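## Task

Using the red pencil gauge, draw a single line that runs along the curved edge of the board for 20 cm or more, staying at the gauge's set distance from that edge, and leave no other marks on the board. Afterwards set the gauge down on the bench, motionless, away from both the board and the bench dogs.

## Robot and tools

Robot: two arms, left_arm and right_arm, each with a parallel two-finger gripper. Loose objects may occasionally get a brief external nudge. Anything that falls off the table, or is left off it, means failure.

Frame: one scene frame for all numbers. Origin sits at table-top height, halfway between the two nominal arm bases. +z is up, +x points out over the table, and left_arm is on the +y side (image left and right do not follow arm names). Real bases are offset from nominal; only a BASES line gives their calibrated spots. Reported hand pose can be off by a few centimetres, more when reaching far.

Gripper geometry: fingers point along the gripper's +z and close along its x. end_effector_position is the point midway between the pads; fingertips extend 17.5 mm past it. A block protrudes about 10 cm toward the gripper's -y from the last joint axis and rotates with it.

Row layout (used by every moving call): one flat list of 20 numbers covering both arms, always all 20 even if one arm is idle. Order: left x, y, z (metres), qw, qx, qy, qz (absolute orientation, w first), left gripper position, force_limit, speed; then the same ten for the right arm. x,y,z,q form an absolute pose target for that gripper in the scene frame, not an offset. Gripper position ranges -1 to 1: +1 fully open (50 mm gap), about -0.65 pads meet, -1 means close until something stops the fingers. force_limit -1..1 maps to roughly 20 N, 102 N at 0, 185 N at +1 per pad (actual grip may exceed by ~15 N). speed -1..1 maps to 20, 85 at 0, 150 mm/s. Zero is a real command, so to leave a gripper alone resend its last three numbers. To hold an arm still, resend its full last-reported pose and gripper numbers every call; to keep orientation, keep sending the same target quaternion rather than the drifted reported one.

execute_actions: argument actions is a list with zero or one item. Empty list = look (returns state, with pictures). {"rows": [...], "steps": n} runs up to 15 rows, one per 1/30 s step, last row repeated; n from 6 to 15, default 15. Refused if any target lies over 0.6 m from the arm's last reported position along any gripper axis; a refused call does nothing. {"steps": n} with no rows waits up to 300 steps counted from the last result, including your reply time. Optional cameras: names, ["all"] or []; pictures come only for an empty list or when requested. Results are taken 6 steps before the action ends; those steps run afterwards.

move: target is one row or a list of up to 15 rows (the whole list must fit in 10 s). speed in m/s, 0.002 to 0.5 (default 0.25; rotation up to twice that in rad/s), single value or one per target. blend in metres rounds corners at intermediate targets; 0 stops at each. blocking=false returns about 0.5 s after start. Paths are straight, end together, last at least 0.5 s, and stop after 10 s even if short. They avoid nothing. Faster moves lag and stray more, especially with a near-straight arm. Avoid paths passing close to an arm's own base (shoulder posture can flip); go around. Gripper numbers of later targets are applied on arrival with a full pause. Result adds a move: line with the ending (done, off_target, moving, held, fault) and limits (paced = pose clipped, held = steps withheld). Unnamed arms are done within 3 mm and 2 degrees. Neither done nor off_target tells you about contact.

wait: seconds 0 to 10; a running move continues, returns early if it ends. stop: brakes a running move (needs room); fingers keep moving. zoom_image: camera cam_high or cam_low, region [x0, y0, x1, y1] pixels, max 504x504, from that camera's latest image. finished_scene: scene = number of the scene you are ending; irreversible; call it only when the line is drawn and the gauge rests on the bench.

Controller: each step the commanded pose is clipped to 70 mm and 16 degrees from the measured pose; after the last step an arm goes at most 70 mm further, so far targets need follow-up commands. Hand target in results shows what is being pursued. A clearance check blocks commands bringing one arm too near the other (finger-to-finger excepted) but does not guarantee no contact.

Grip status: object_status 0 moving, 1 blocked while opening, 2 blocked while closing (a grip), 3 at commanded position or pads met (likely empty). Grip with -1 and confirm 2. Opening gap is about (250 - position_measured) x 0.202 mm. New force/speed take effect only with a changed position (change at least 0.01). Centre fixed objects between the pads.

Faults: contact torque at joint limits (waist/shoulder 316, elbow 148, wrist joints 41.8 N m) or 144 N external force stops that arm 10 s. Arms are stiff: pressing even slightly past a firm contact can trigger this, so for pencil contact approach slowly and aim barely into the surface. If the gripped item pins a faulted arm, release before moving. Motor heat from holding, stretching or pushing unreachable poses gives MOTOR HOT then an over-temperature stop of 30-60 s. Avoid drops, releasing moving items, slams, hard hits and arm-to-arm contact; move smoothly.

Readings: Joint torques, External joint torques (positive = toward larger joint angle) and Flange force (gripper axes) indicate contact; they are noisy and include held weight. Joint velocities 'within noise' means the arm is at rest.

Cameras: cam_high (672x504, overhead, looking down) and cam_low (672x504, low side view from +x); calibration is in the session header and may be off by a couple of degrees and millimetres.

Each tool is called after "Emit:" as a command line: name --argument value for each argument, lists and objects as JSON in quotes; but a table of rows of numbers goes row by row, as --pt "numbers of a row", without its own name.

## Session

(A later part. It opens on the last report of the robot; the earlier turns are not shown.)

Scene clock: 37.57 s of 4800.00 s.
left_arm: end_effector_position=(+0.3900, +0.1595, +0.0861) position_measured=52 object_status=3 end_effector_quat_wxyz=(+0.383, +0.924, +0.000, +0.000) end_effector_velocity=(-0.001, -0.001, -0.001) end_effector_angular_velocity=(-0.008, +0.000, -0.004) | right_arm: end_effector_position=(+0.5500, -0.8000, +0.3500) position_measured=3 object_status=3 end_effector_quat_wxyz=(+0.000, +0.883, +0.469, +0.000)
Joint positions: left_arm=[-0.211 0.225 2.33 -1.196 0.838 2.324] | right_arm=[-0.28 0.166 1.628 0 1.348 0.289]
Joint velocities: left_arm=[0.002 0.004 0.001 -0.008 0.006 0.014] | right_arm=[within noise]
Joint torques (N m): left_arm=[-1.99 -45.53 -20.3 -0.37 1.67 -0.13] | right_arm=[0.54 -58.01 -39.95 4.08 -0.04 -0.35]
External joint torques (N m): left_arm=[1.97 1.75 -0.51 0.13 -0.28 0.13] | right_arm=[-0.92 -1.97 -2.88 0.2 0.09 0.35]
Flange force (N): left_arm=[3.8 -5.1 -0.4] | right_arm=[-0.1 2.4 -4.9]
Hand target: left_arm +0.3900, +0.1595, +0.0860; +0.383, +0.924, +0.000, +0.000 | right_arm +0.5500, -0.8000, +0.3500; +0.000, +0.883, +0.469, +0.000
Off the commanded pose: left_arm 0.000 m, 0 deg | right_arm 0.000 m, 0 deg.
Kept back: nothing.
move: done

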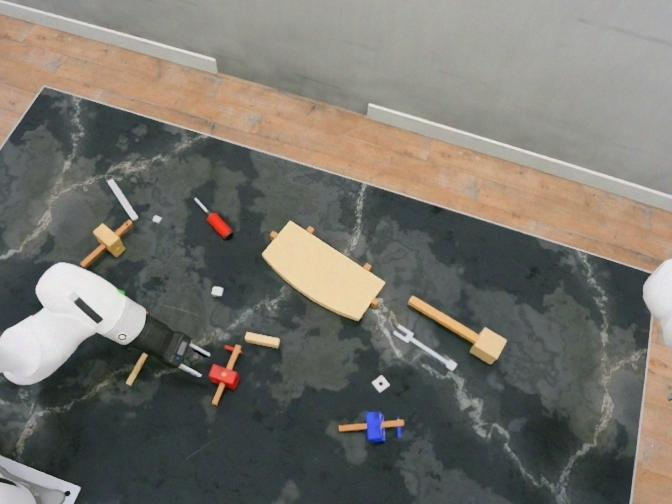

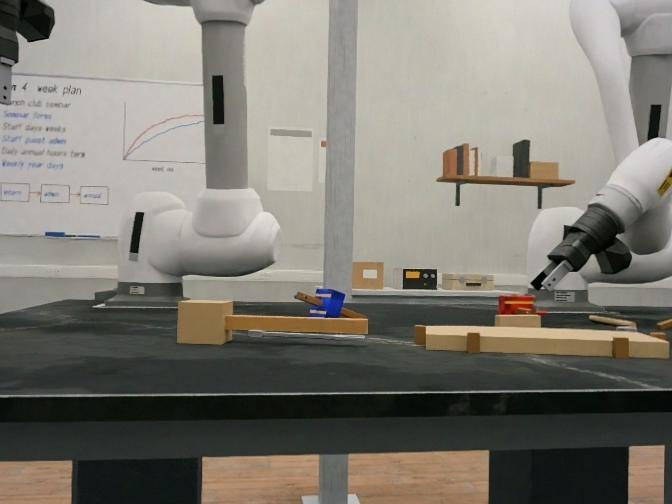

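Emit:
move --pt "0.39 0.1225 0.052 0.3827 0.9239 0 0 0.67 -0.7 -0.6 0.55 -0.80 0.35 0 0.883 0.469 0 1 -0.9 0" --pt "0.39 0.1225 0.052 0.3827 0.9239 0 0 -1 -0.7 -0.8 0.55 -0.80 0.35 0 0.883 0.469 0 1 -0.9 0" --speed '[0.08,0.08]'

Emit:
zoom_image --camera "cam_high" --region '[180, 310, 280, 410]'

Emit:
zoom_image --camera "cam_low" --region '[480, 250, 570, 340]'

Scene clock: 52.33 s of 4800.00 s.
left_arm: end_effector_position=(+0.3900, +0.1225, +0.0520) position_measured=107 object_status=2 end_effector_quat_wxyz=(+0.383, +0.924, +0.000, +0.000) | right_arm: end_effector_position=(+0.5500, -0.8000, +0.3500) position_measured=3 object_status=3 end_effector_quat_wxyz=(+0.000, +0.883, +0.469, +0.000)
Joint positions: left_arm=[-0.291 0.297 2.335 -1.323 0.775 2.409] | right_arm=[-0.28 0.166 1.628 0 1.348 0.289]
Joint velocities: within noise
Joint torques (N m): left_arm=[-1.41 -50.18 -18.19 -0.49 1.57 -0.31] | right_arm=[0.66 -57.79 -39.83 4.05 -0.12 -0.36]
External joint torques (N m): left_arm=[1.49 1.49 0.28 0.03 -0.04 0.31] | right_arm=[-0.59 -2.81 -3.03 0.25 0.19 0.36]
Flange force (N): left_arm=[1.8 -5.0 0.7] | right_arm=[0.1 1.3 -5.6]
Hand target: left_arm +0.3900, +0.1225, +0.0520; +0.383, +0.924, +0.000, +0.000 | right_arm +0.5500, -0.8000, +0.3500; +0.000, +0.883, +0.469, +0.000
Off the commanded pose: left_arm 0.000 m, 0 deg | right_arm 0.000 m, 0 deg.
Kept back: nothing.
move: done

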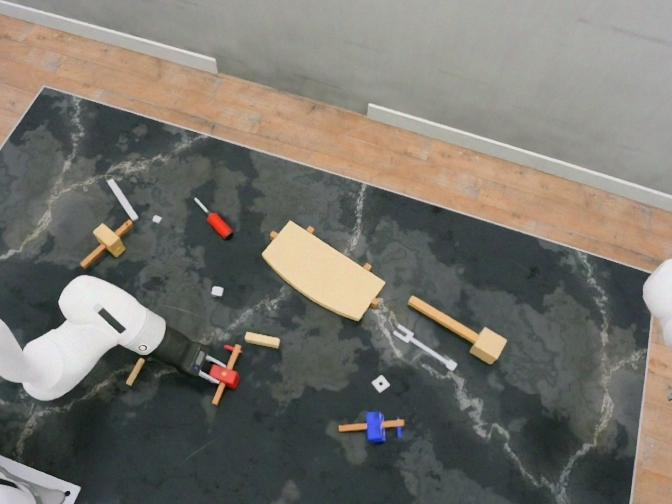

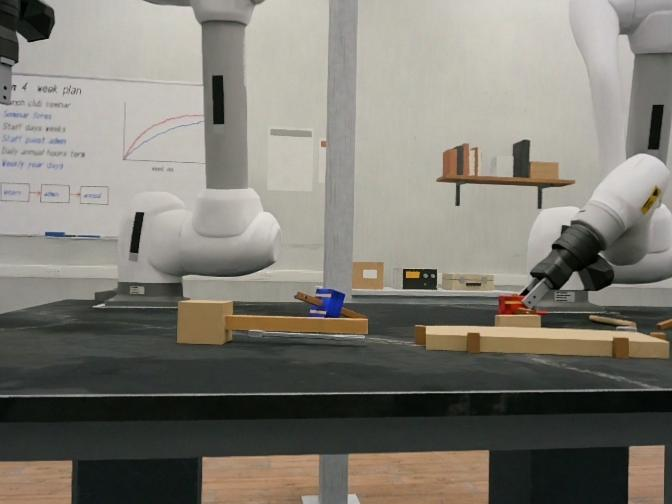

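Scaled by 5.040 from the camera's 672x504 image, which has a finer 960x720 frame.

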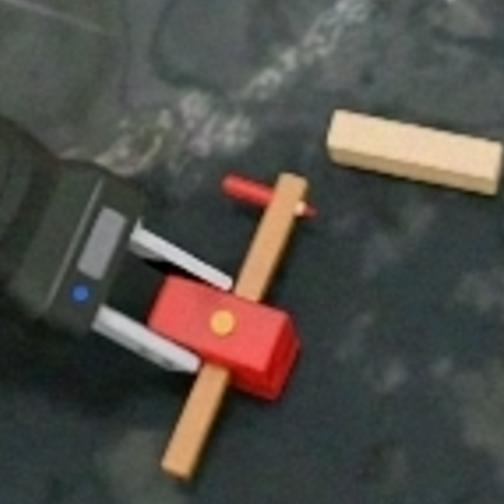

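Scaled by 5.600 from the camera's 672x504 image, which has a finer 960x720 frame.

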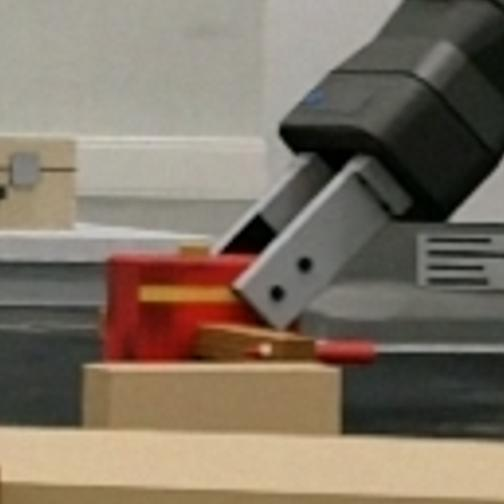

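Emit:
move --pt "0.39 0.1225 0.12 0.3827 0.9239 0 0 -1 -0.7 -0.8 0.55 -0.80 0.35 0 0.883 0.469 0 1 -0.9 0" --pt "0.42 0.02 0.20 -0.3827 0.9239 0 0 -1 -0.7 -0.8 0.55 -0.80 0.35 0 0.883 0.469 0 1 -0.9 0" --speed '[0.12,0.4]'

Emit:
zoom_image --camera "cam_low" --region '[470, 190, 560, 280]'

Emit:
zoom_image --camera "cam_high" --region '[200, 280, 330, 410]'

Scene clock: 56.00 s of 4800.00 s.
left_arm: end_effector_position=(+0.4200, +0.0200, +0.2000) position_measured=107 object_status=2 end_effector_quat_wxyz=(-0.382, +0.924, +0.000, +0.000) end_effector_velocity=(+0.000, +0.000, +0.000) end_effector_angular_velocity=(+0.007, +0.001, +0.000) | right_arm: end_effector_position=(+0.5500, -0.8000, +0.3500) position_measured=3 object_status=3 end_effector_quat_wxyz=(+0.000, +0.883, +0.469, +0.000)
Joint positions: left_arm=[-0.958 0.495 1.627 0.426 1.691 0.521] | right_arm=[-0.28 0.166 1.628 0 1.348 0.289]
Joint velocities: left_arm=[-0.001 0.004 -0.002 0.003 0.005 0] | right_arm=[within noise]
Joint torques (N m): left_arm=[-0.22 -88.55 -36.01 4.35 1.73 -0.19] | right_arm=[0.74 -57.96 -39.83 4.08 -0.07 -0.35]
External joint torques (N m): left_arm=[0.55 3.3 0.42 0.02 0.15 0.19] | right_arm=[-0.69 -2.46 -3.03 0.23 0.13 0.35]
Flange force (N): left_arm=[3.0 3.7 0.2] | right_arm=[0.1 1.9 -5.4]
Hand target: left_arm +0.4200, +0.0200, +0.2000; -0.383, +0.924, +0.000, +0.000 | right_arm +0.5500, -0.8000, +0.3500; +0.000, +0.883, +0.469, +0.000
Off the commanded pose: left_arm 0.000 m, 0 deg | right_arm 0.000 m, 0 deg.
Kept back: nothing.
move: done

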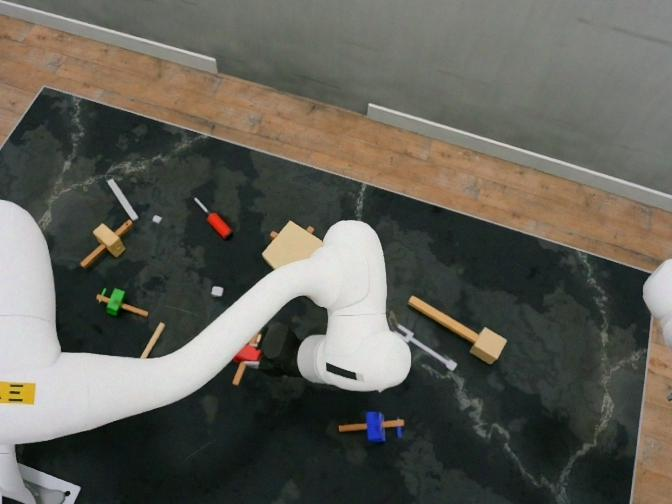

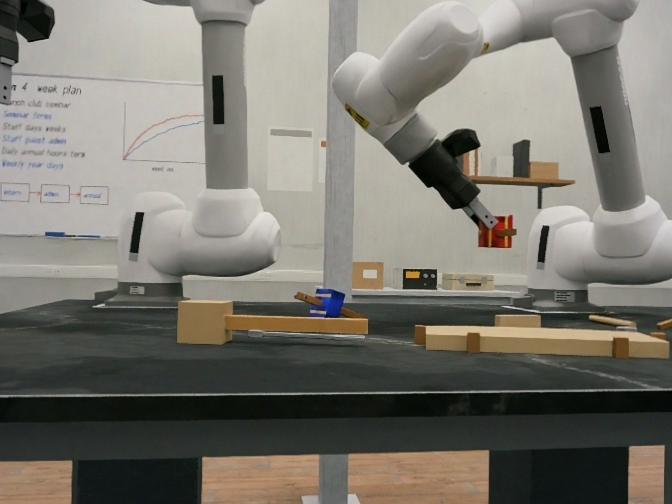

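Scaled by 5.600 from the camera's 672x504 image, which has a finer 960x720 frame.

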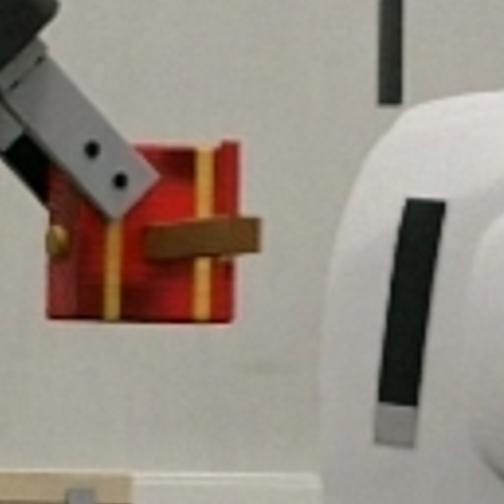

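Scaled by 3.877 from the camera's 672x504 image, which has a finer 960x720 frame.

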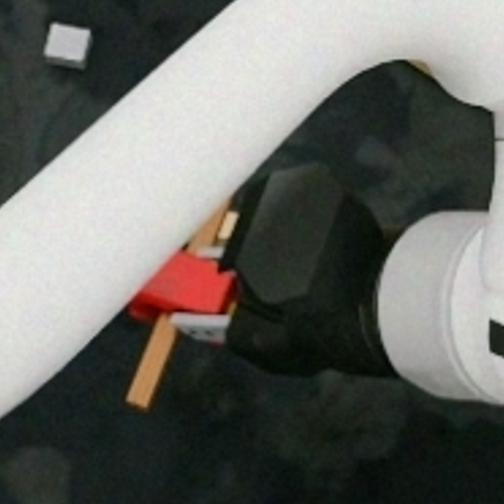

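Emit:
zoom_image --camera "cam_low" --region '[475, 210, 520, 250]'

Scaled by 11.200 from the camera's 672x504 image, which has a finer 960x720 frame.

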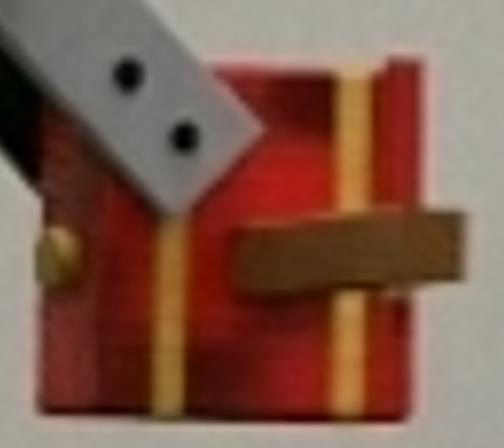

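Emit:
move --target '[0.28,0.15,0.20,-0.3827,0.9239,0,0,-1,-0.7,-0.8, 0.55,-0.80,0.35,0,0.883,0.469,0,1,-0.9,0]' --speed '[0.35]'

Emit:
zoom_image --camera "cam_high" --region '[255, 210, 325, 280]'

Emit:
zoom_image --camera "cam_high" --region '[270, 260, 340, 330]'

Emit:
zoom_image --camera "cam_high" --region '[320, 260, 390, 330]'

Scene clock: 58.23 s of 4800.00 s.
left_arm: end_effector_position=(+0.2801, +0.1499, +0.2000) position_measured=107 object_status=2 end_effector_quat_wxyz=(-0.383, +0.924, +0.000, +0.000) | right_arm: end_effector_position=(+0.5500, -0.8000, +0.3500) position_measured=3 object_status=3 end_effector_quat_wxyz=(+0.000, +0.883, +0.469, +0.000)
Joint positions: left_arm=[-1.024 0.239 2.008 0.381 1.598 0.423] | right_arm=[-0.28 0.166 1.628 0 1.348 0.289]
Joint velocities: within noise
Joint torques (N m): left_arm=[-2.36 -60.34 -33.72 3.95 2.13 -0.29] | right_arm=[0.31 -57.83 -39.85 4.07 -0.1 -0.34]
External joint torques (N m): left_arm=[2.92 3.09 1.18 0.03 -0.16 0.29] | right_arm=[-0.36 -2.76 -3.06 0.23 0.16 0.34]
Flange force (N): left_arm=[5.9 2.3 4.0] | right_arm=[0.4 1.3 -5.6]
Hand target: left_arm +0.2800, +0.1500, +0.2000; -0.383, +0.924, +0.000, +0.000 | right_arm +0.5500, -0.8000, +0.3500; +0.000, +0.883, +0.469, +0.000
Off the commanded pose: left_arm 0.000 m, 0 deg | right_arm 0.000 m, 0 deg.
Kept back: nothing.
move: done

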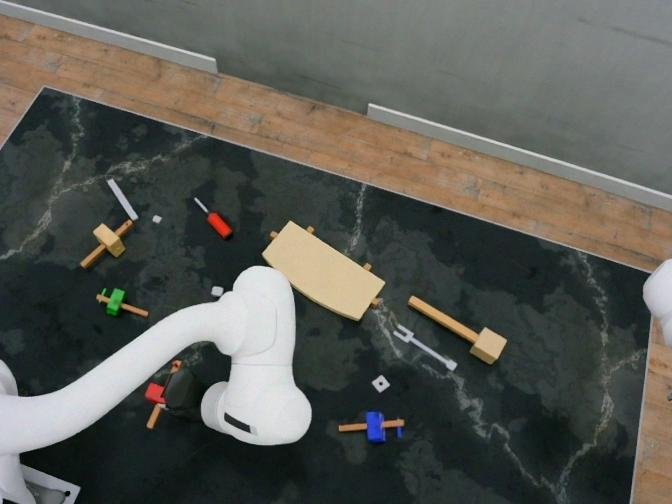

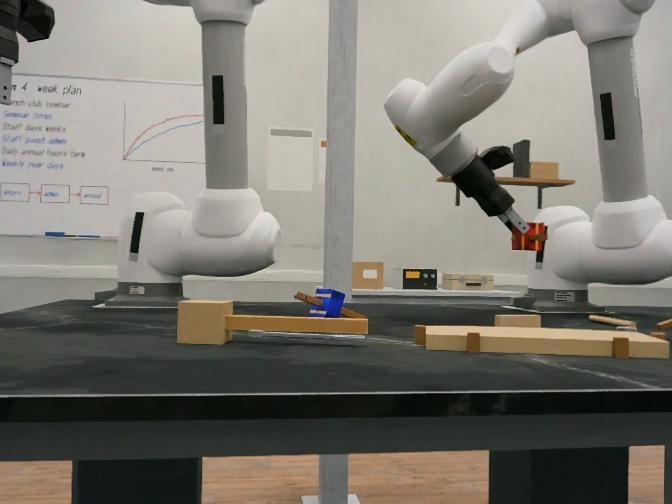

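Scaled by 7.200 from the camera's 672x504 image, which has a finer 960x720 frame.

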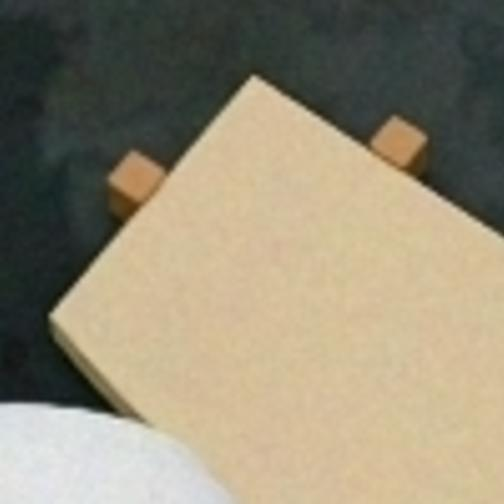

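Scaled by 7.200 from the camera's 672x504 image, which has a finer 960x720 frame.

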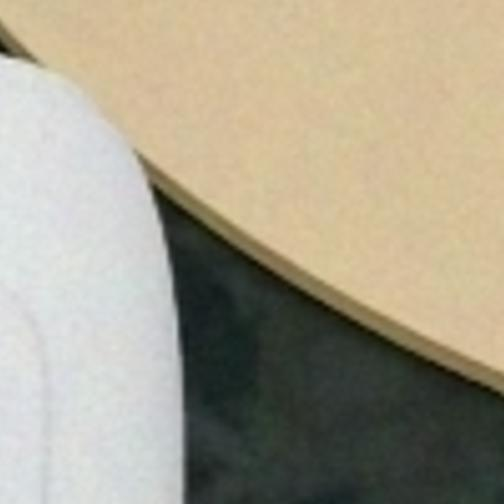

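Scaled by 7.200 from the camera's 672x504 image, which has a finer 960x720 frame.

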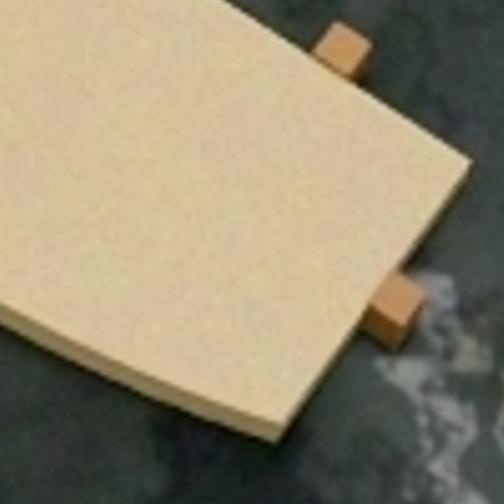

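Emit:
move --pt "0.52 -0.10 0.18 -0.3824 0.9232 -0.0371 0.0154 -1 -0.7 -0.8 0.55 -0.80 0.35 0 0.883 0.469 0 1 -0.9 0" --pt "0.5869 -0.1431 0.10 -0.3824 0.9232 -0.0371 0.0154 -1 -0.7 -0.8 0.55 -0.80 0.35 0 0.883 0.469 0 1 -0.9 0" --speed '[0.3,0.15]' --blend '[0.04,0]'

Emit:
zoom_image --camera "cam_low" --region '[390, 240, 500, 350]'

Emit:
zoom_image --camera "cam_high" --region '[290, 250, 400, 360]'

Scene clock: 64.30 s of 4800.00 s.
left_arm: end_effector_position=(+0.5869, -0.1431, +0.1001) position_measured=107 object_status=2 end_effector_quat_wxyz=(-0.382, +0.923, -0.037, +0.015) | right_arm: end_effector_position=(+0.5500, -0.8000, +0.3500) position_measured=3 object_status=3 end_effector_quat_wxyz=(+0.000, +0.883, +0.469, +0.000)
Joint positions: left_arm=[-0.929 0.896 1.107 0.499 1.755 0.662] | right_arm=[-0.28 0.166 1.628 0 1.348 0.289]
Joint velocities: within noise
Joint torques (N m): left_arm=[-1.67 -127.75 -39.97 4.85 1.78 -0.33] | right_arm=[0.76 -57.67 -39.88 4.07 -0.1 -0.36]
External joint torques (N m): left_arm=[2.03 8.46 1.93 -0.15 -0.07 0.33] | right_arm=[-0.88 -2.3 -2.91 0.22 0.16 0.36]
Flange force (N): left_arm=[7.1 8.1 2.2] | right_arm=[-0.1 2.0 -5.2]
Hand target: left_arm +0.5869, -0.1431, +0.1000; -0.382, +0.923, -0.037, +0.015 | right_arm +0.5500, -0.8000, +0.3500; +0.000, +0.883, +0.469, +0.000
Off the commanded pose: left_arm 0.000 m, 0 deg | right_arm 0.000 m, 0 deg.
Kept back: nothing.
move: done; blend cut to 0 m at target 1

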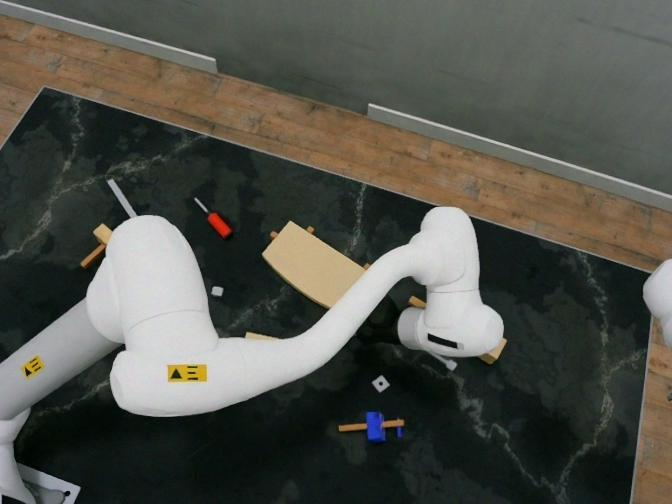

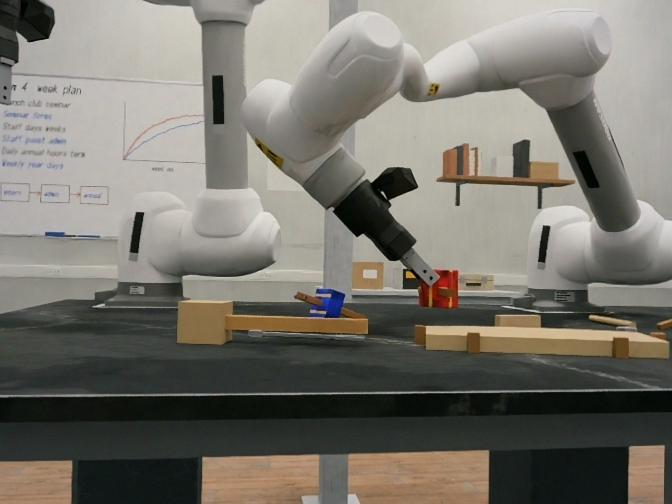

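Scaled by 4.582 from the camera's 672x504 image, which has a finer 960x720 frame.

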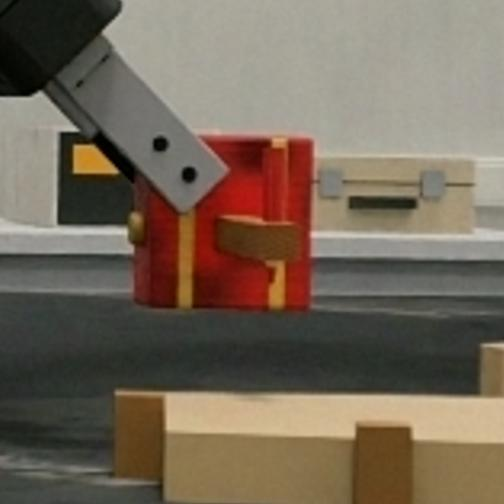

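Scaled by 4.582 from the camera's 672x504 image, which has a finer 960x720 frame.

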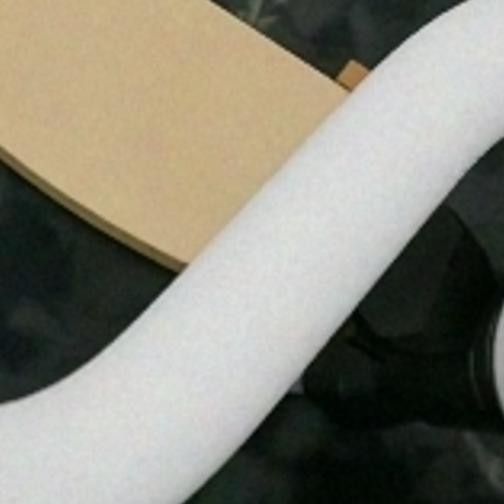

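Emit:
move --pt "0.5869 -0.1431 0.071 -0.3824 0.9232 -0.0371 0.0154 -1 -0.7 -0.8 0.55 -0.80 0.35 0 0.883 0.469 0 1 -0.9 0" --pt "0.6068 -0.1447 0.070 -0.3824 0.9232 -0.0371 0.0154 -1 -0.7 -0.8 0.55 -0.80 0.35 0 0.883 0.469 0 1 -0.9 0" --speed '[0.1,0.06]'

Emit:
zoom_image --camera "cam_low" --region '[400, 270, 480, 350]'

Scene clock: 66.37 s of 4800.00 s.
left_arm: end_effector_position=(+0.6067, -0.1447, +0.0700) position_measured=107 object_status=2 end_effector_quat_wxyz=(-0.382, +0.923, -0.037, +0.015) | right_arm: end_effector_position=(+0.5500, -0.8000, +0.3500) position_measured=3 object_status=3 end_effector_quat_wxyz=(+0.000, +0.883, +0.469, +0.000)
Joint positions: left_arm=[-0.915 0.942 1.076 0.506 1.735 0.666] | right_arm=[-0.28 0.166 1.628 0 1.348 0.289]
Joint velocities: within noise
Joint torques (N m): left_arm=[-2.89 -127.12 -39.75 4.78 1.9 -0.1] | right_arm=[0.74 -58.07 -39.86 4.07 -0.06 -0.38]
External joint torques (N m): left_arm=[1.41 5.44 1.96 -0.11 -0.2 0.1] | right_arm=[-0.75 -2.36 -2.95 0.22 0.12 0.38]
Flange force (N): left_arm=[2.7 4.2 3.3] | right_arm=[0.1 1.9 -5.2]
Hand target: left_arm +0.6068, -0.1447, +0.0700; -0.382, +0.923, -0.037, +0.015 | right_arm +0.5500, -0.8000, +0.3500; +0.000, +0.883, +0.469, +0.000
Off the commanded pose: left_arm 0.000 m, 0 deg | right_arm 0.000 m, 0 deg.
Kept back: nothing.
move: done

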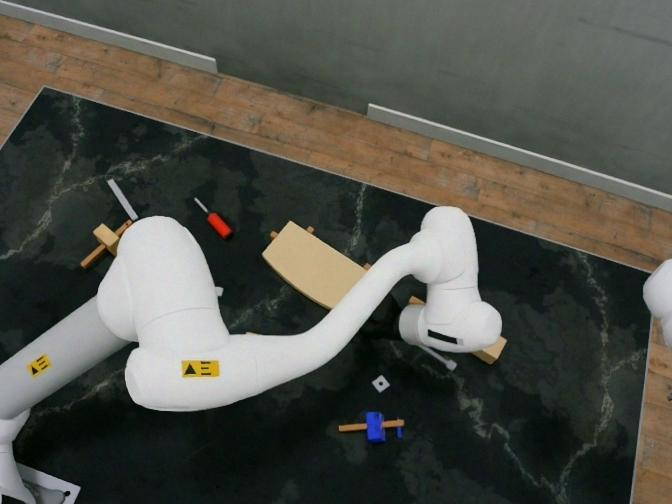

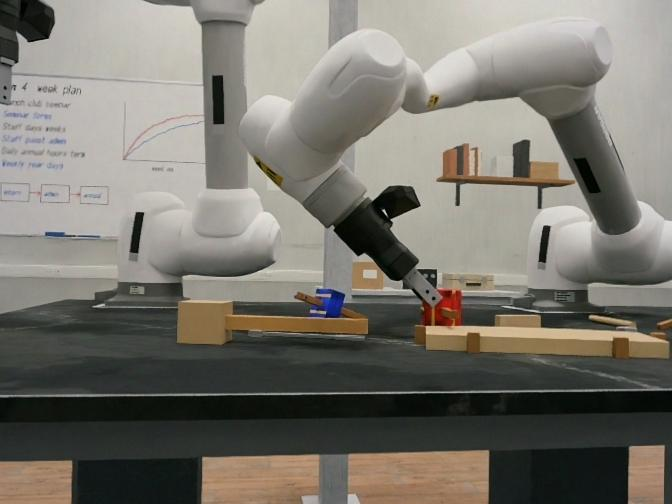

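Scaled by 6.300 from the camera's 672x504 image, which has a finer 960x720 frame.

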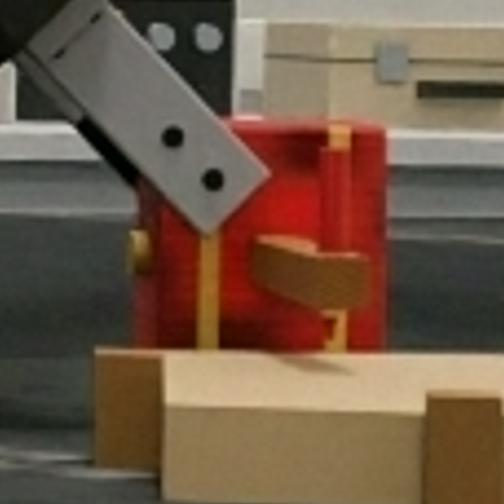

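Emit:
move --target '[0.6109,-0.1450,0.070,-0.3824,0.9232,-0.0371,0.0154,-1,-0.7,-0.8, 0.55,-0.80,0.35,0,0.883,0.469,0,1,-0.9,0]' --speed '[0.03]' --cameras '[]'

Emit:
move --target '[0.6119,-0.1451,0.070,-0.3824,0.9232,-0.0371,0.0154,-1,-0.7,-0.8, 0.55,-0.80,0.35,0,0.883,0.469,0,1,-0.9,0]' --speed '[0.02]' --cameras '[]'

Emit:
move --target '[0.6129,-0.1452,0.070,-0.3824,0.9232,-0.0371,0.0154,-1,-0.7,-0.8, 0.55,-0.80,0.35,0,0.883,0.469,0,1,-0.9,0]' --speed '[0.02]' --cameras '[]'

Scene clock: 67.47 s of 4800.00 s.
left_arm: end_effector_position=(+0.6109, -0.1450, +0.0700) position_measured=107 object_status=2 end_effector_quat_wxyz=(-0.382, +0.923, -0.037, +0.015) | right_arm: end_effector_position=(+0.5500, -0.8000, +0.3500) position_measured=3 object_status=3 end_effector_quat_wxyz=(+0.000, +0.883, +0.469, +0.000)
Joint positions: left_arm=[-0.911 0.947 1.066 0.508 1.738 0.671] | right_arm=[-0.28 0.166 1.628 0 1.348 0.289]
Joint velocities: within noise
Joint torques (N m): left_arm=[-2.11 -128.72 -38.92 4.97 1.93 -0.27] | right_arm=[0.08 -58.08 -39.87 4.05 -0.06 -0.33]
External joint torques (N m): left_arm=[2.48 7.31 1.32 -0.32 -0.25 0.27] | right_arm=[-0.09 -2.66 -3.06 0.25 0.12 0.33]
Flange force (N): left_arm=[7.3 7.1 2.0] | right_arm=[0.9 1.4 -5.5]
Hand target: left_arm +0.6109, -0.1450, +0.0700; -0.382, +0.923, -0.037, +0.015 | right_arm +0.5500, -0.8000, +0.3500; +0.000, +0.883, +0.469, +0.000
Off the commanded pose: left_arm 0.000 m, 0 deg | right_arm 0.000 m, 0 deg.
Kept back: nothing.
move: done
No camera images: "cameras" was empty.

Scene clock: 68.17 s of 4800.00 s.
left_arm: end_effector_position=(+0.6119, -0.1451, +0.0700) position_measured=107 object_status=2 end_effector_quat_wxyz=(-0.382, +0.923, -0.037, +0.015) | right_arm: end_effector_position=(+0.5500, -0.8000, +0.3500) position_measured=3 object_status=3 end_effector_quat_wxyz=(+0.000, +0.883, +0.469, +0.000)
Joint positions: left_arm=[-0.911 0.948 1.064 0.509 1.739 0.672] | right_arm=[-0.28 0.166 1.628 0 1.348 0.289]
Joint velocities: within noise
Joint torques (N m): left_arm=[-1.54 -129.2 -39.07 4.88 1.83 -0.23] | right_arm=[0.62 -57.91 -39.91 4.05 -0.05 -0.35]
External joint torques (N m): left_arm=[1.2 6.55 0.96 -0.17 -0.14 0.23] | right_arm=[-0.61 -2.71 -3.06 0.27 0.11 0.35]
Flange force (N): left_arm=[6.4 7.2 0.7] | right_arm=[0.1 1.5 -5.5]
Hand target: left_arm +0.6119, -0.1451, +0.0700; -0.382, +0.923, -0.037, +0.015 | right_arm +0.5500, -0.8000, +0.3500; +0.000, +0.883, +0.469, +0.000
Off the commanded pose: left_arm 0.000 m, 0 deg | right_arm 0.000 m, 0 deg.
Kept back: nothing.
move: done
No camera images: "cameras" was empty.

Scene clock: 68.87 s of 4800.00 s.
left_arm: end_effector_position=(+0.6129, -0.1452, +0.0700) position_measured=107 object_status=2 end_effector_quat_wxyz=(-0.382, +0.923, -0.037, +0.015) | right_arm: end_effector_position=(+0.5500, -0.8000, +0.3500) position_measured=3 object_status=3 end_effector_quat_wxyz=(+0.000, +0.883, +0.469, +0.000)
Joint positions: left_arm=[-0.91 0.949 1.061 0.509 1.74 0.674] | right_arm=[-0.28 0.166 1.628 0 1.348 0.289]
Joint velocities: within noise
Joint torques (N m): left_arm=[-1.1 -129.58 -39.14 4.88 1.82 -0.18] | right_arm=[0.43 -58.02 -39.99 4.09 -0.05 -0.34]
External joint torques (N m): left_arm=[0.62 7.94 1.36 -0.2 -0.14 0.18] | right_arm=[-0.31 -2.73 -2.95 0.23 0.12 0.34]
Flange force (N): left_arm=[6.6 8.9 0.8] | right_arm=[0.5 1.2 -5.3]
Hand target: left_arm +0.6129, -0.1452, +0.0700; -0.382, +0.923, -0.037, +0.015 | right_arm +0.5500, -0.8000, +0.3500; +0.000, +0.883, +0.469, +0.000
Off the commanded pose: left_arm 0.000 m, 0 deg | right_arm 0.000 m, 0 deg.
Kept back: nothing.
move: done
No camera images: "cameras" was empty.

Emit:
move --target '[0.6138,-0.1452,0.070,-0.3824,0.9232,-0.0371,0.0154,-1,-0.7,-0.8, 0.55,-0.80,0.35,0,0.883,0.469,0,1,-0.9,0]' --speed '[0.02]' --cameras '[]'

Emit:
move --target '[0.6148,-0.1453,0.070,-0.3824,0.9232,-0.0371,0.0154,-1,-0.7,-0.8, 0.55,-0.80,0.35,0,0.883,0.469,0,1,-0.9,0]' --speed '[0.02]' --cameras '[]'

Emit:
move --target '[0.6158,-0.1454,0.070,-0.3824,0.9232,-0.0371,0.0154,-1,-0.7,-0.8, 0.55,-0.80,0.35,0,0.883,0.469,0,1,-0.9,0]' --speed '[0.02]' --cameras '[]'

Scene clock: 69.97 s of 4800.00 s.
left_arm: end_effector_position=(+0.6138, -0.1452, +0.0700) position_measured=107 object_status=2 end_effector_quat_wxyz=(-0.382, +0.923, -0.037, +0.015) | right_arm: end_effector_position=(+0.5500, -0.8000, +0.3500) position_measured=3 object_status=3 end_effector_quat_wxyz=(+0.000, +0.883, +0.469, +0.000)
Joint positions: left_arm=[-0.909 0.95 1.059 0.51 1.74 0.675] | right_arm=[-0.28 0.166 1.628 0 1.348 0.289]
Joint velocities: within noise
Joint torques (N m): left_arm=[-1.41 -129.55 -39.14 5 1.84 -0.29] | right_arm=[0.6 -58.09 -39.82 4.05 -0.1 -0.35]
External joint torques (N m): left_arm=[2.05 7.03 1.12 -0.3 -0.15 0.29] | right_arm=[-0.76 -2.53 -3.06 0.24 0.17 0.35]
Flange force (N): left_arm=[7.2 7.2 1.3] | right_arm=[0.0 1.9 -5.5]
Hand target: left_arm +0.6138, -0.1452, +0.0700; -0.382, +0.923, -0.037, +0.015 | right_arm +0.5500, -0.8000, +0.3500; +0.000, +0.883, +0.469, +0.000
Off the commanded pose: left_arm 0.000 m, 0 deg | right_arm 0.000 m, 0 deg.
Kept back: nothing.
move: done
No camera images: "cameras" was empty.

Scene clock: 70.67 s of 4800.00 s.
left_arm: end_effector_position=(+0.6148, -0.1453, +0.0700) position_measured=107 object_status=2 end_effector_quat_wxyz=(-0.382, +0.923, -0.037, +0.015) | right_arm: end_effector_position=(+0.5500, -0.8000, +0.3500) position_measured=3 object_status=3 end_effector_quat_wxyz=(+0.000, +0.883, +0.469, +0.000)
Joint positions: left_arm=[-0.909 0.952 1.057 0.51 1.741 0.676] | right_arm=[-0.28 0.166 1.628 0 1.348 0.289]
Joint velocities: within noise
Joint torques (N m): left_arm=[-0.77 -129.7 -39.22 4.91 1.82 -0.24] | right_arm=[0.61 -57.88 -39.88 4.01 -0.1 -0.34]
External joint torques (N m): left_arm=[1.67 8.37 1.62 -0.26 -0.15 0.24] | right_arm=[-0.6 -2.69 -2.96 0.28 0.16 0.34]
Flange force (N): left_arm=[7.3 8.6 1.7] | right_arm=[0.1 1.4 -5.4]
Hand target: left_arm +0.6148, -0.1453, +0.0700; -0.382, +0.923, -0.037, +0.015 | right_arm +0.5500, -0.8000, +0.3500; +0.000, +0.883, +0.469, +0.000
Off the commanded pose: left_arm 0.000 m, 0 deg | right_arm 0.000 m, 0 deg.
Kept back: nothing.
move: done
No camera images: "cameras" was empty.

Scene clock: 71.37 s of 4800.00 s.
left_arm: end_effector_position=(+0.6158, -0.1454, +0.0700) position_measured=107 object_status=2 end_effector_quat_wxyz=(-0.382, +0.923, -0.037, +0.015) | right_arm: end_effector_position=(+0.5500, -0.8000, +0.3500) position_measured=3 object_status=3 end_effector_quat_wxyz=(+0.000, +0.883, +0.469, +0.000)
Joint positions: left_arm=[-0.908 0.953 1.054 0.511 1.742 0.677] | right_arm=[-0.28 0.166 1.628 0 1.348 0.289]
Joint velocities: within noise
Joint torques (N m): left_arm=[-1.04 -129.64 -39.18 4.93 1.86 -0.23] | right_arm=[0.74 -58.03 -39.86 4.03 -0.07 -0.37]
External joint torques (N m): left_arm=[1.78 6.78 1.08 -0.22 -0.18 0.23] | right_arm=[-0.78 -2.3 -2.88 0.25 0.14 0.36]
Flange force (N): left_arm=[6.8 7.1 1.2] | right_arm=[0.0 1.9 -5.1]
Hand target: left_arm +0.6158, -0.1454, +0.0700; -0.382, +0.923, -0.037, +0.015 | right_arm +0.5500, -0.8000, +0.3500; +0.000, +0.883, +0.469, +0.000
Off the commanded pose: left_arm 0.000 m, 0 deg | right_arm 0.000 m, 0 deg.
Kept back: nothing.
move: done
No camera images: "cameras" was empty.

Emit:
move --target '[0.6168,-0.1455,0.070,-0.3824,0.9232,-0.0371,0.0154,-1,-0.7,-0.8, 0.55,-0.80,0.35,0,0.883,0.469,0,1,-0.9,0]' --speed '[0.02]' --cameras '[]'

Emit:
move --target '[0.6178,-0.1455,0.070,-0.3824,0.9232,-0.0371,0.0154,-1,-0.7,-0.8, 0.55,-0.80,0.35,0,0.883,0.469,0,1,-0.9,0]' --speed '[0.02]' --cameras '[]'

Emit:
move --target '[0.6188,-0.1456,0.070,-0.3824,0.9232,-0.0371,0.0154,-1,-0.7,-0.8, 0.55,-0.80,0.35,0,0.883,0.469,0,1,-0.9,0]' --speed '[0.02]' --cameras '["cam_low","cam_high"]'

Emit:
zoom_image --camera "cam_low" --region '[400, 270, 480, 350]'

Scene clock: 72.47 s of 4800.00 s.
left_arm: end_effector_position=(+0.6168, -0.1455, +0.0700) position_measured=107 object_status=2 end_effector_quat_wxyz=(-0.382, +0.923, -0.037, +0.015) | right_arm: end_effector_position=(+0.5500, -0.8000, +0.3500) position_measured=3 object_status=3 end_effector_quat_wxyz=(+0.000, +0.883, +0.469, +0.000)
Joint positions: left_arm=[-0.907 0.954 1.052 0.511 1.743 0.678] | right_arm=[-0.28 0.166 1.628 0 1.348 0.289]
Joint velocities: within noise
Joint torques (N m): left_arm=[-1.81 -129.77 -39.42 4.94 1.95 -0.22] | right_arm=[0.62 -57.91 -39.84 4.07 -0.03 -0.34]
External joint torques (N m): left_arm=[2.71 6.76 1.29 -0.22 -0.27 0.22] | right_arm=[-0.81 -2.26 -2.94 0.2 0.1 0.34]
Flange force (N): left_arm=[6.9 6.3 2.2] | right_arm=[0.0 2.1 -5.1]
Hand target: left_arm +0.6168, -0.1455, +0.0700; -0.382, +0.923, -0.037, +0.015 | right_arm +0.5500, -0.8000, +0.3500; +0.000, +0.883, +0.469, +0.000
Off the commanded pose: left_arm 0.000 m, 0 deg | right_arm 0.000 m, 0 deg.
Kept back: nothing.
move: done
No camera images: "cameras" was empty.

Scene clock: 73.17 s of 4800.00 s.
left_arm: end_effector_position=(+0.6178, -0.1455, +0.0700) position_measured=107 object_status=2 end_effector_quat_wxyz=(-0.382, +0.923, -0.037, +0.015) | right_arm: end_effector_position=(+0.5500, -0.8000, +0.3500) position_measured=3 object_status=3 end_effector_quat_wxyz=(+0.000, +0.883, +0.469, +0.000)
Joint positions: left_arm=[-0.906 0.955 1.05 0.512 1.743 0.679] | right_arm=[-0.28 0.166 1.628 0 1.348 0.289]
Joint velocities: within noise
Joint torques (N m): left_arm=[-0.97 -129.74 -39.43 4.92 1.86 -0.21] | right_arm=[0.71 -57.67 -39.76 4.08 -0.08 -0.39]
External joint torques (N m): left_arm=[1.45 6.28 1.15 -0.19 -0.17 0.21] | right_arm=[-0.63 -2.88 -3.16 0.22 0.14 0.39]
Flange force (N): left_arm=[5.8 6.4 1.3] | right_arm=[0.1 1.4 -5.7]
Hand target: left_arm +0.6178, -0.1455, +0.0700; -0.382, +0.923, -0.037, +0.015 | right_arm +0.5500, -0.8000, +0.3500; +0.000, +0.883, +0.469, +0.000
Off the commanded pose: left_arm 0.000 m, 0 deg | right_arm 0.000 m, 0 deg.
Kept back: nothing.
move: done
No camera images: "cameras" was empty.

Scene clock: 73.87 s of 4800.00 s.
left_arm: end_effector_position=(+0.6188, -0.1456, +0.0700) position_measured=107 object_status=2 end_effector_quat_wxyz=(-0.382, +0.923, -0.037, +0.015) | right_arm: end_effector_position=(+0.5500, -0.8000, +0.3500) position_measured=3 object_status=3 end_effector_quat_wxyz=(+0.000, +0.883, +0.469, +0.000)
Joint positions: left_arm=[-0.906 0.956 1.047 0.512 1.744 0.68] | right_arm=[-0.28 0.166 1.628 0 1.348 0.289]
Joint velocities: within noise
Joint torques (N m): left_arm=[1.56 -129.86 -40.64 6.72 0.3 -0.31] | right_arm=[0.43 -57.54 -39.89 4.04 -0.08 -0.36]
External joint torques (N m): left_arm=[-1.48 7.26 2.64 -2.02 1.38 0.31] | right_arm=[-0.43 -3.07 -3.04 0.26 0.14 0.36]
Flange force (N): left_arm=[1.6 7.9 -0.3] | right_arm=[0.2 0.9 -5.6]
Hand target: left_arm +0.6188, -0.1456, +0.0700; -0.382, +0.923, -0.037, +0.015 | right_arm +0.5500, -0.8000, +0.3500; +0.000, +0.883, +0.469, +0.000
Off the commanded pose: left_arm 0.000 m, 0 deg | right_arm 0.000 m, 0 deg.
Kept back: nothing.
move: done

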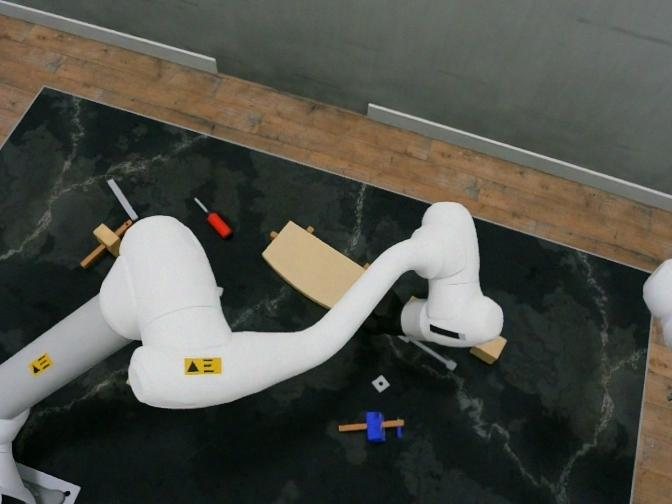

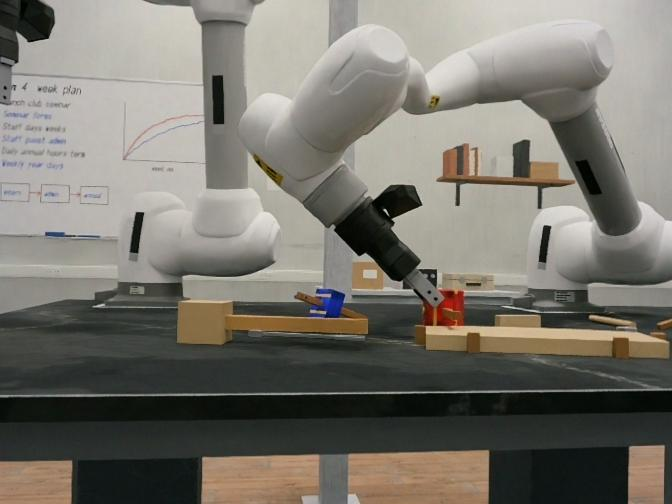

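Scaled by 6.300 from the camera's 672x504 image, which has a finer 960x720 frame.

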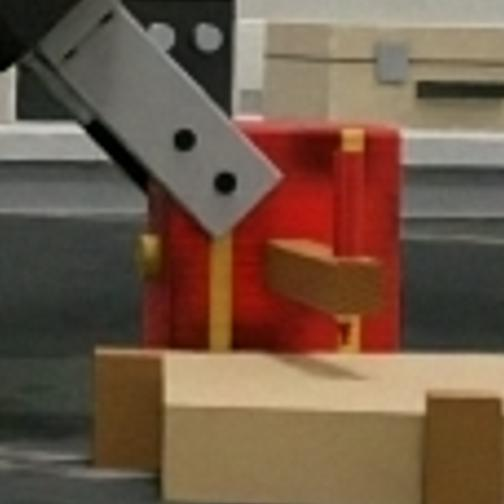

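Emit:
move --pt "0.6190 -0.1456 0.067 -0.3824 0.9232 -0.0371 0.0154 -1 -0.7 -0.8 0.55 -0.80 0.35 0 0.883 0.469 0 1 -0.9 0" --speed '[0.02]' --cameras '[]'

Emit:
move --target '[0.6190,-0.1456,0.066,-0.3824,0.9232,-0.0371,0.0154,-1,-0.7,-0.8, 0.55,-0.80,0.35,0,0.883,0.469,0,1,-0.9,0]' --speed '[0.02]' --cameras '[]'

Emit:
move --target '[0.6190,-0.1456,0.0652,-0.3824,0.9232,-0.0371,0.0154,-1,-0.7,-0.8, 0.55,-0.80,0.35,0,0.883,0.469,0,1,-0.9,0]' --speed '[0.02]' --cameras '["cam_low"]'

Emit:
zoom_image --camera "cam_low" --region '[420, 300, 470, 340]'

Scene clock: 75.40 s of 4800.00 s.
left_arm: end_effector_position=(+0.6190, -0.1456, +0.0670) position_measured=107 object_status=2 end_effector_quat_wxyz=(-0.382, +0.923, -0.037, +0.015) | right_arm: end_effector_position=(+0.5500, -0.8000, +0.3500) position_measured=3 object_status=3 end_effector_quat_wxyz=(+0.000, +0.883, +0.469, +0.000)
Joint positions: left_arm=[-0.906 0.959 1.048 0.512 1.741 0.679] | right_arm=[-0.28 0.166 1.628 0 1.348 0.289]
Joint velocities: within noise
Joint torques (N m): left_arm=[5.14 -128.77 -42.96 8.1 -1.76 -0.28] | right_arm=[0.62 -57.75 -39.89 4.04 -0.03 -0.35]
External joint torques (N m): left_arm=[-4.82 6.58 5.14 -3.42 3.42 0.28] | right_arm=[-0.68 -2.65 -2.98 0.26 0.09 0.35]
Flange force (N): left_arm=[-6.8 5.8 -0.4] | right_arm=[0.0 1.5 -5.3]
Hand target: left_arm +0.6190, -0.1456, +0.0670; -0.382, +0.923, -0.037, +0.015 | right_arm +0.5500, -0.8000, +0.3500; +0.000, +0.883, +0.469, +0.000
Off the commanded pose: left_arm 0.000 m, 0 deg | right_arm 0.000 m, 0 deg.
Kept back: nothing.
move: done
No camera images: "cameras" was empty.

Scene clock: 76.10 s of 4800.00 s.
left_arm: end_effector_position=(+0.6190, -0.1456, +0.0660) position_measured=107 object_status=2 end_effector_quat_wxyz=(-0.382, +0.923, -0.037, +0.015) | right_arm: end_effector_position=(+0.5500, -0.8000, +0.3500) position_measured=3 object_status=3 end_effector_quat_wxyz=(+0.000, +0.883, +0.469, +0.000)
Joint positions: left_arm=[-0.906 0.96 1.049 0.512 1.74 0.678] | right_arm=[-0.28 0.166 1.628 0 1.348 0.289]
Joint velocities: within noise
Joint torques (N m): left_arm=[5.37 -128.6 -42.89 8.24 -1.64 -0.21] | right_arm=[0.48 -58.03 -40.02 4.06 -0.03 -0.32]
External joint torques (N m): left_arm=[-4.98 6.09 5.02 -3.55 3.31 0.21] | right_arm=[-0.49 -2.44 -2.8 0.23 0.09 0.32]
Flange force (N): left_arm=[-7.5 5.4 -0.3] | right_arm=[0.2 1.4 -5.0]
Hand target: left_arm +0.6190, -0.1456, +0.0660; -0.382, +0.923, -0.037, +0.015 | right_arm +0.5500, -0.8000, +0.3500; +0.000, +0.883, +0.469, +0.000
Off the commanded pose: left_arm 0.000 m, 0 deg | right_arm 0.000 m, 0 deg.
Kept back: nothing.
move: done
No camera images: "cameras" was empty.

Scene clock: 76.80 s of 4800.00 s.
left_arm: end_effector_position=(+0.6190, -0.1456, +0.0652) position_measured=107 object_status=2 end_effector_quat_wxyz=(-0.382, +0.923, -0.037, +0.015) | right_arm: end_effector_position=(+0.5500, -0.8000, +0.3500) position_measured=3 object_status=3 end_effector_quat_wxyz=(+0.000, +0.883, +0.469, +0.000)
Joint positions: left_arm=[-0.906 0.96 1.049 0.512 1.739 0.678] | right_arm=[-0.28 0.166 1.628 0 1.348 0.289]
Joint velocities: within noise
Joint torques (N m): left_arm=[5.4 -128.81 -42.8 8.27 -1.62 -0.34] | right_arm=[0.53 -57.9 -39.91 4.06 -0.09 -0.36]
External joint torques (N m): left_arm=[-5.46 6.35 4.97 -3.59 3.29 0.34] | right_arm=[-0.53 -2.29 -2.86 0.22 0.15 0.36]
Flange force (N): left_arm=[-7.3 6.0 -0.8] | right_arm=[0.4 1.8 -5.1]
Hand target: left_arm +0.6190, -0.1456, +0.0652; -0.382, +0.923, -0.037, +0.015 | right_arm +0.5500, -0.8000, +0.3500; +0.000, +0.883, +0.469, +0.000
Off the commanded pose: left_arm 0.000 m, 0 deg | right_arm 0.000 m, 0 deg.
Kept back: nothing.
move: done
Images, in order (width x height): cam_low 672x504.

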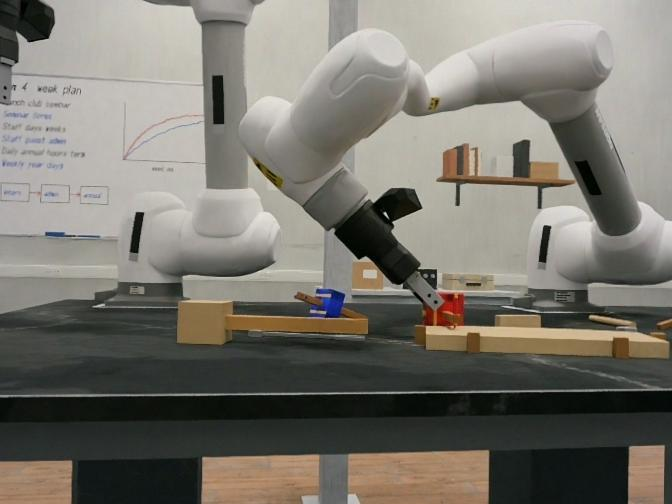

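Scaled by 10.080 from the camera's 672x504 image, which has a finer 960x720 frame.

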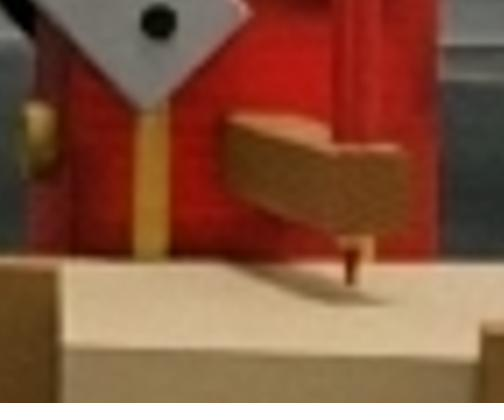

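Emit:
move --pt "0.6190 -0.1456 0.0645 -0.3824 0.9232 -0.0371 0.0154 -1 -0.7 -0.8 0.55 -0.80 0.35 0 0.883 0.469 0 1 -0.9 0" --speed '[0.02]' --cameras '[]'

Emit:
move --target '[0.6190,-0.1456,0.0638,-0.3824,0.9232,-0.0371,0.0154,-1,-0.7,-0.8, 0.55,-0.80,0.35,0,0.883,0.469,0,1,-0.9,0]' --speed '[0.02]' --cameras '[]'

Emit:
move --target '[0.6190,-0.1456,0.0631,-0.3824,0.9232,-0.0371,0.0154,-1,-0.7,-0.8, 0.55,-0.80,0.35,0,0.883,0.469,0,1,-0.9,0]' --speed '[0.02]' --cameras '["cam_low"]'

Emit:
zoom_image --camera "cam_low" --region '[420, 300, 470, 340]'

Scene clock: 77.83 s of 4800.00 s.
left_arm: end_effector_position=(+0.6190, -0.1456, +0.0645) position_measured=107 object_status=2 end_effector_quat_wxyz=(-0.382, +0.923, -0.037, +0.015) | right_arm: end_effector_position=(+0.5500, -0.8000, +0.3500) position_measured=3 object_status=3 end_effector_quat_wxyz=(+0.000, +0.883, +0.469, +0.000)
Joint positions: left_arm=[-0.906 0.961 1.049 0.512 1.738 0.677] | right_arm=[-0.28 0.166 1.628 0 1.348 0.289]
Joint velocities: within noise
Joint torques (N m): left_arm=[6.05 -128.39 -42.88 8.33 -1.67 -0.27] | right_arm=[0.57 -58.04 -39.97 4.08 -0.08 -0.38]
External joint torques (N m): left_arm=[-6.55 5.53 4.96 -3.64 3.36 0.27] | right_arm=[-0.44 -2.68 -2.94 0.23 0.15 0.38]
Flange force (N): left_arm=[-9.1 5.5 -1.2] | right_arm=[0.4 1.3 -5.4]
Hand target: left_arm +0.6190, -0.1456, +0.0645; -0.382, +0.923, -0.037, +0.015 | right_arm +0.5500, -0.8000, +0.3500; +0.000, +0.883, +0.469, +0.000
Off the commanded pose: left_arm 0.000 m, 0 deg | right_arm 0.000 m, 0 deg.
Kept back: nothing.
move: done
No camera images: "cameras" was empty.

Scene clock: 78.53 s of 4800.00 s.
left_arm: end_effector_position=(+0.6190, -0.1456, +0.0638) position_measured=107 object_status=2 end_effector_quat_wxyz=(-0.382, +0.923, -0.037, +0.015) | right_arm: end_effector_position=(+0.5500, -0.8000, +0.3500) position_measured=3 object_status=3 end_effector_quat_wxyz=(+0.000, +0.883, +0.469, +0.000)
Joint positions: left_arm=[-0.906 0.961 1.049 0.512 1.738 0.677] | right_arm=[-0.28 0.166 1.628 0 1.348 0.289]
Joint velocities: within noise
Joint torques (N m): left_arm=[5.56 -128.23 -42.89 8.36 -1.68 -0.27] | right_arm=[0.7 -57.94 -39.86 4.04 -0.08 -0.38]
External joint torques (N m): left_arm=[-4.7 4.93 4.8 -3.65 3.36 0.27] | right_arm=[-0.65 -2.42 -2.96 0.26 0.14 0.38]
Flange force (N): left_arm=[-8.1 4.0 -0.4] | right_arm=[0.2 1.8 -5.3]
Hand target: left_arm +0.6190, -0.1456, +0.0638; -0.382, +0.923, -0.037, +0.015 | right_arm +0.5500, -0.8000, +0.3500; +0.000, +0.883, +0.469, +0.000
Off the commanded pose: left_arm 0.000 m, 0 deg | right_arm 0.000 m, 0 deg.
Kept back: nothing.
move: done
No camera images: "cameras" was empty.

Scene clock: 79.23 s of 4800.00 s.
left_arm: end_effector_position=(+0.6190, -0.1456, +0.0631) position_measured=107 object_status=2 end_effector_quat_wxyz=(-0.382, +0.923, -0.037, +0.015) | right_arm: end_effector_position=(+0.5500, -0.8000, +0.3500) position_measured=3 object_status=3 end_effector_quat_wxyz=(+0.000, +0.883, +0.469, +0.000)
Joint positions: left_arm=[-0.906 0.962 1.05 0.512 1.737 0.677] | right_arm=[-0.28 0.166 1.628 0 1.348 0.289]
Joint velocities: within noise
Joint torques (N m): left_arm=[6.94 -126.51 -42.17 8.37 -2.26 -0.16] | right_arm=[0.45 -58 -39.93 4.04 -0.06 -0.33]
External joint torques (N m): left_arm=[-7.32 4.43 4.52 -3.71 3.93 0.16] | right_arm=[-0.51 -2.76 -3.01 0.26 0.12 0.33]
Flange force (N): left_arm=[-9.6 5.1 -3.0] | right_arm=[0.2 1.3 -5.4]
Hand target: left_arm +0.6190, -0.1456, +0.0631; -0.382, +0.923, -0.037, +0.015 | right_arm +0.5500, -0.8000, +0.3500; +0.000, +0.883, +0.469, +0.000
Off the commanded pose: left_arm 0.000 m, 0 deg | right_arm 0.000 m, 0 deg.
Kept back: nothing.
move: done
Images, in order (width x height): cam_low 672x504.

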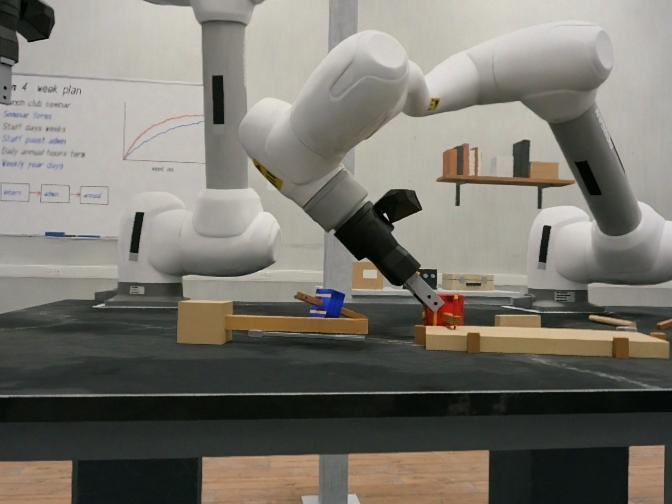

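Scaled by 10.080 from the camera's 672x504 image, which has a finer 960x720 frame.

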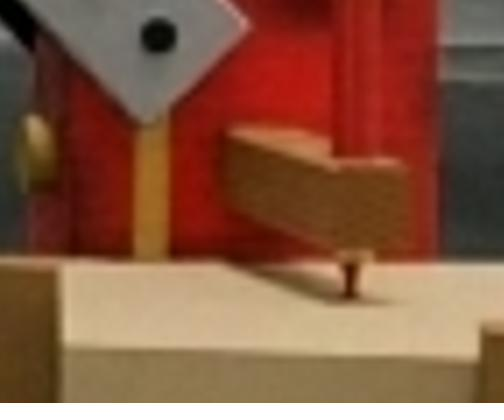

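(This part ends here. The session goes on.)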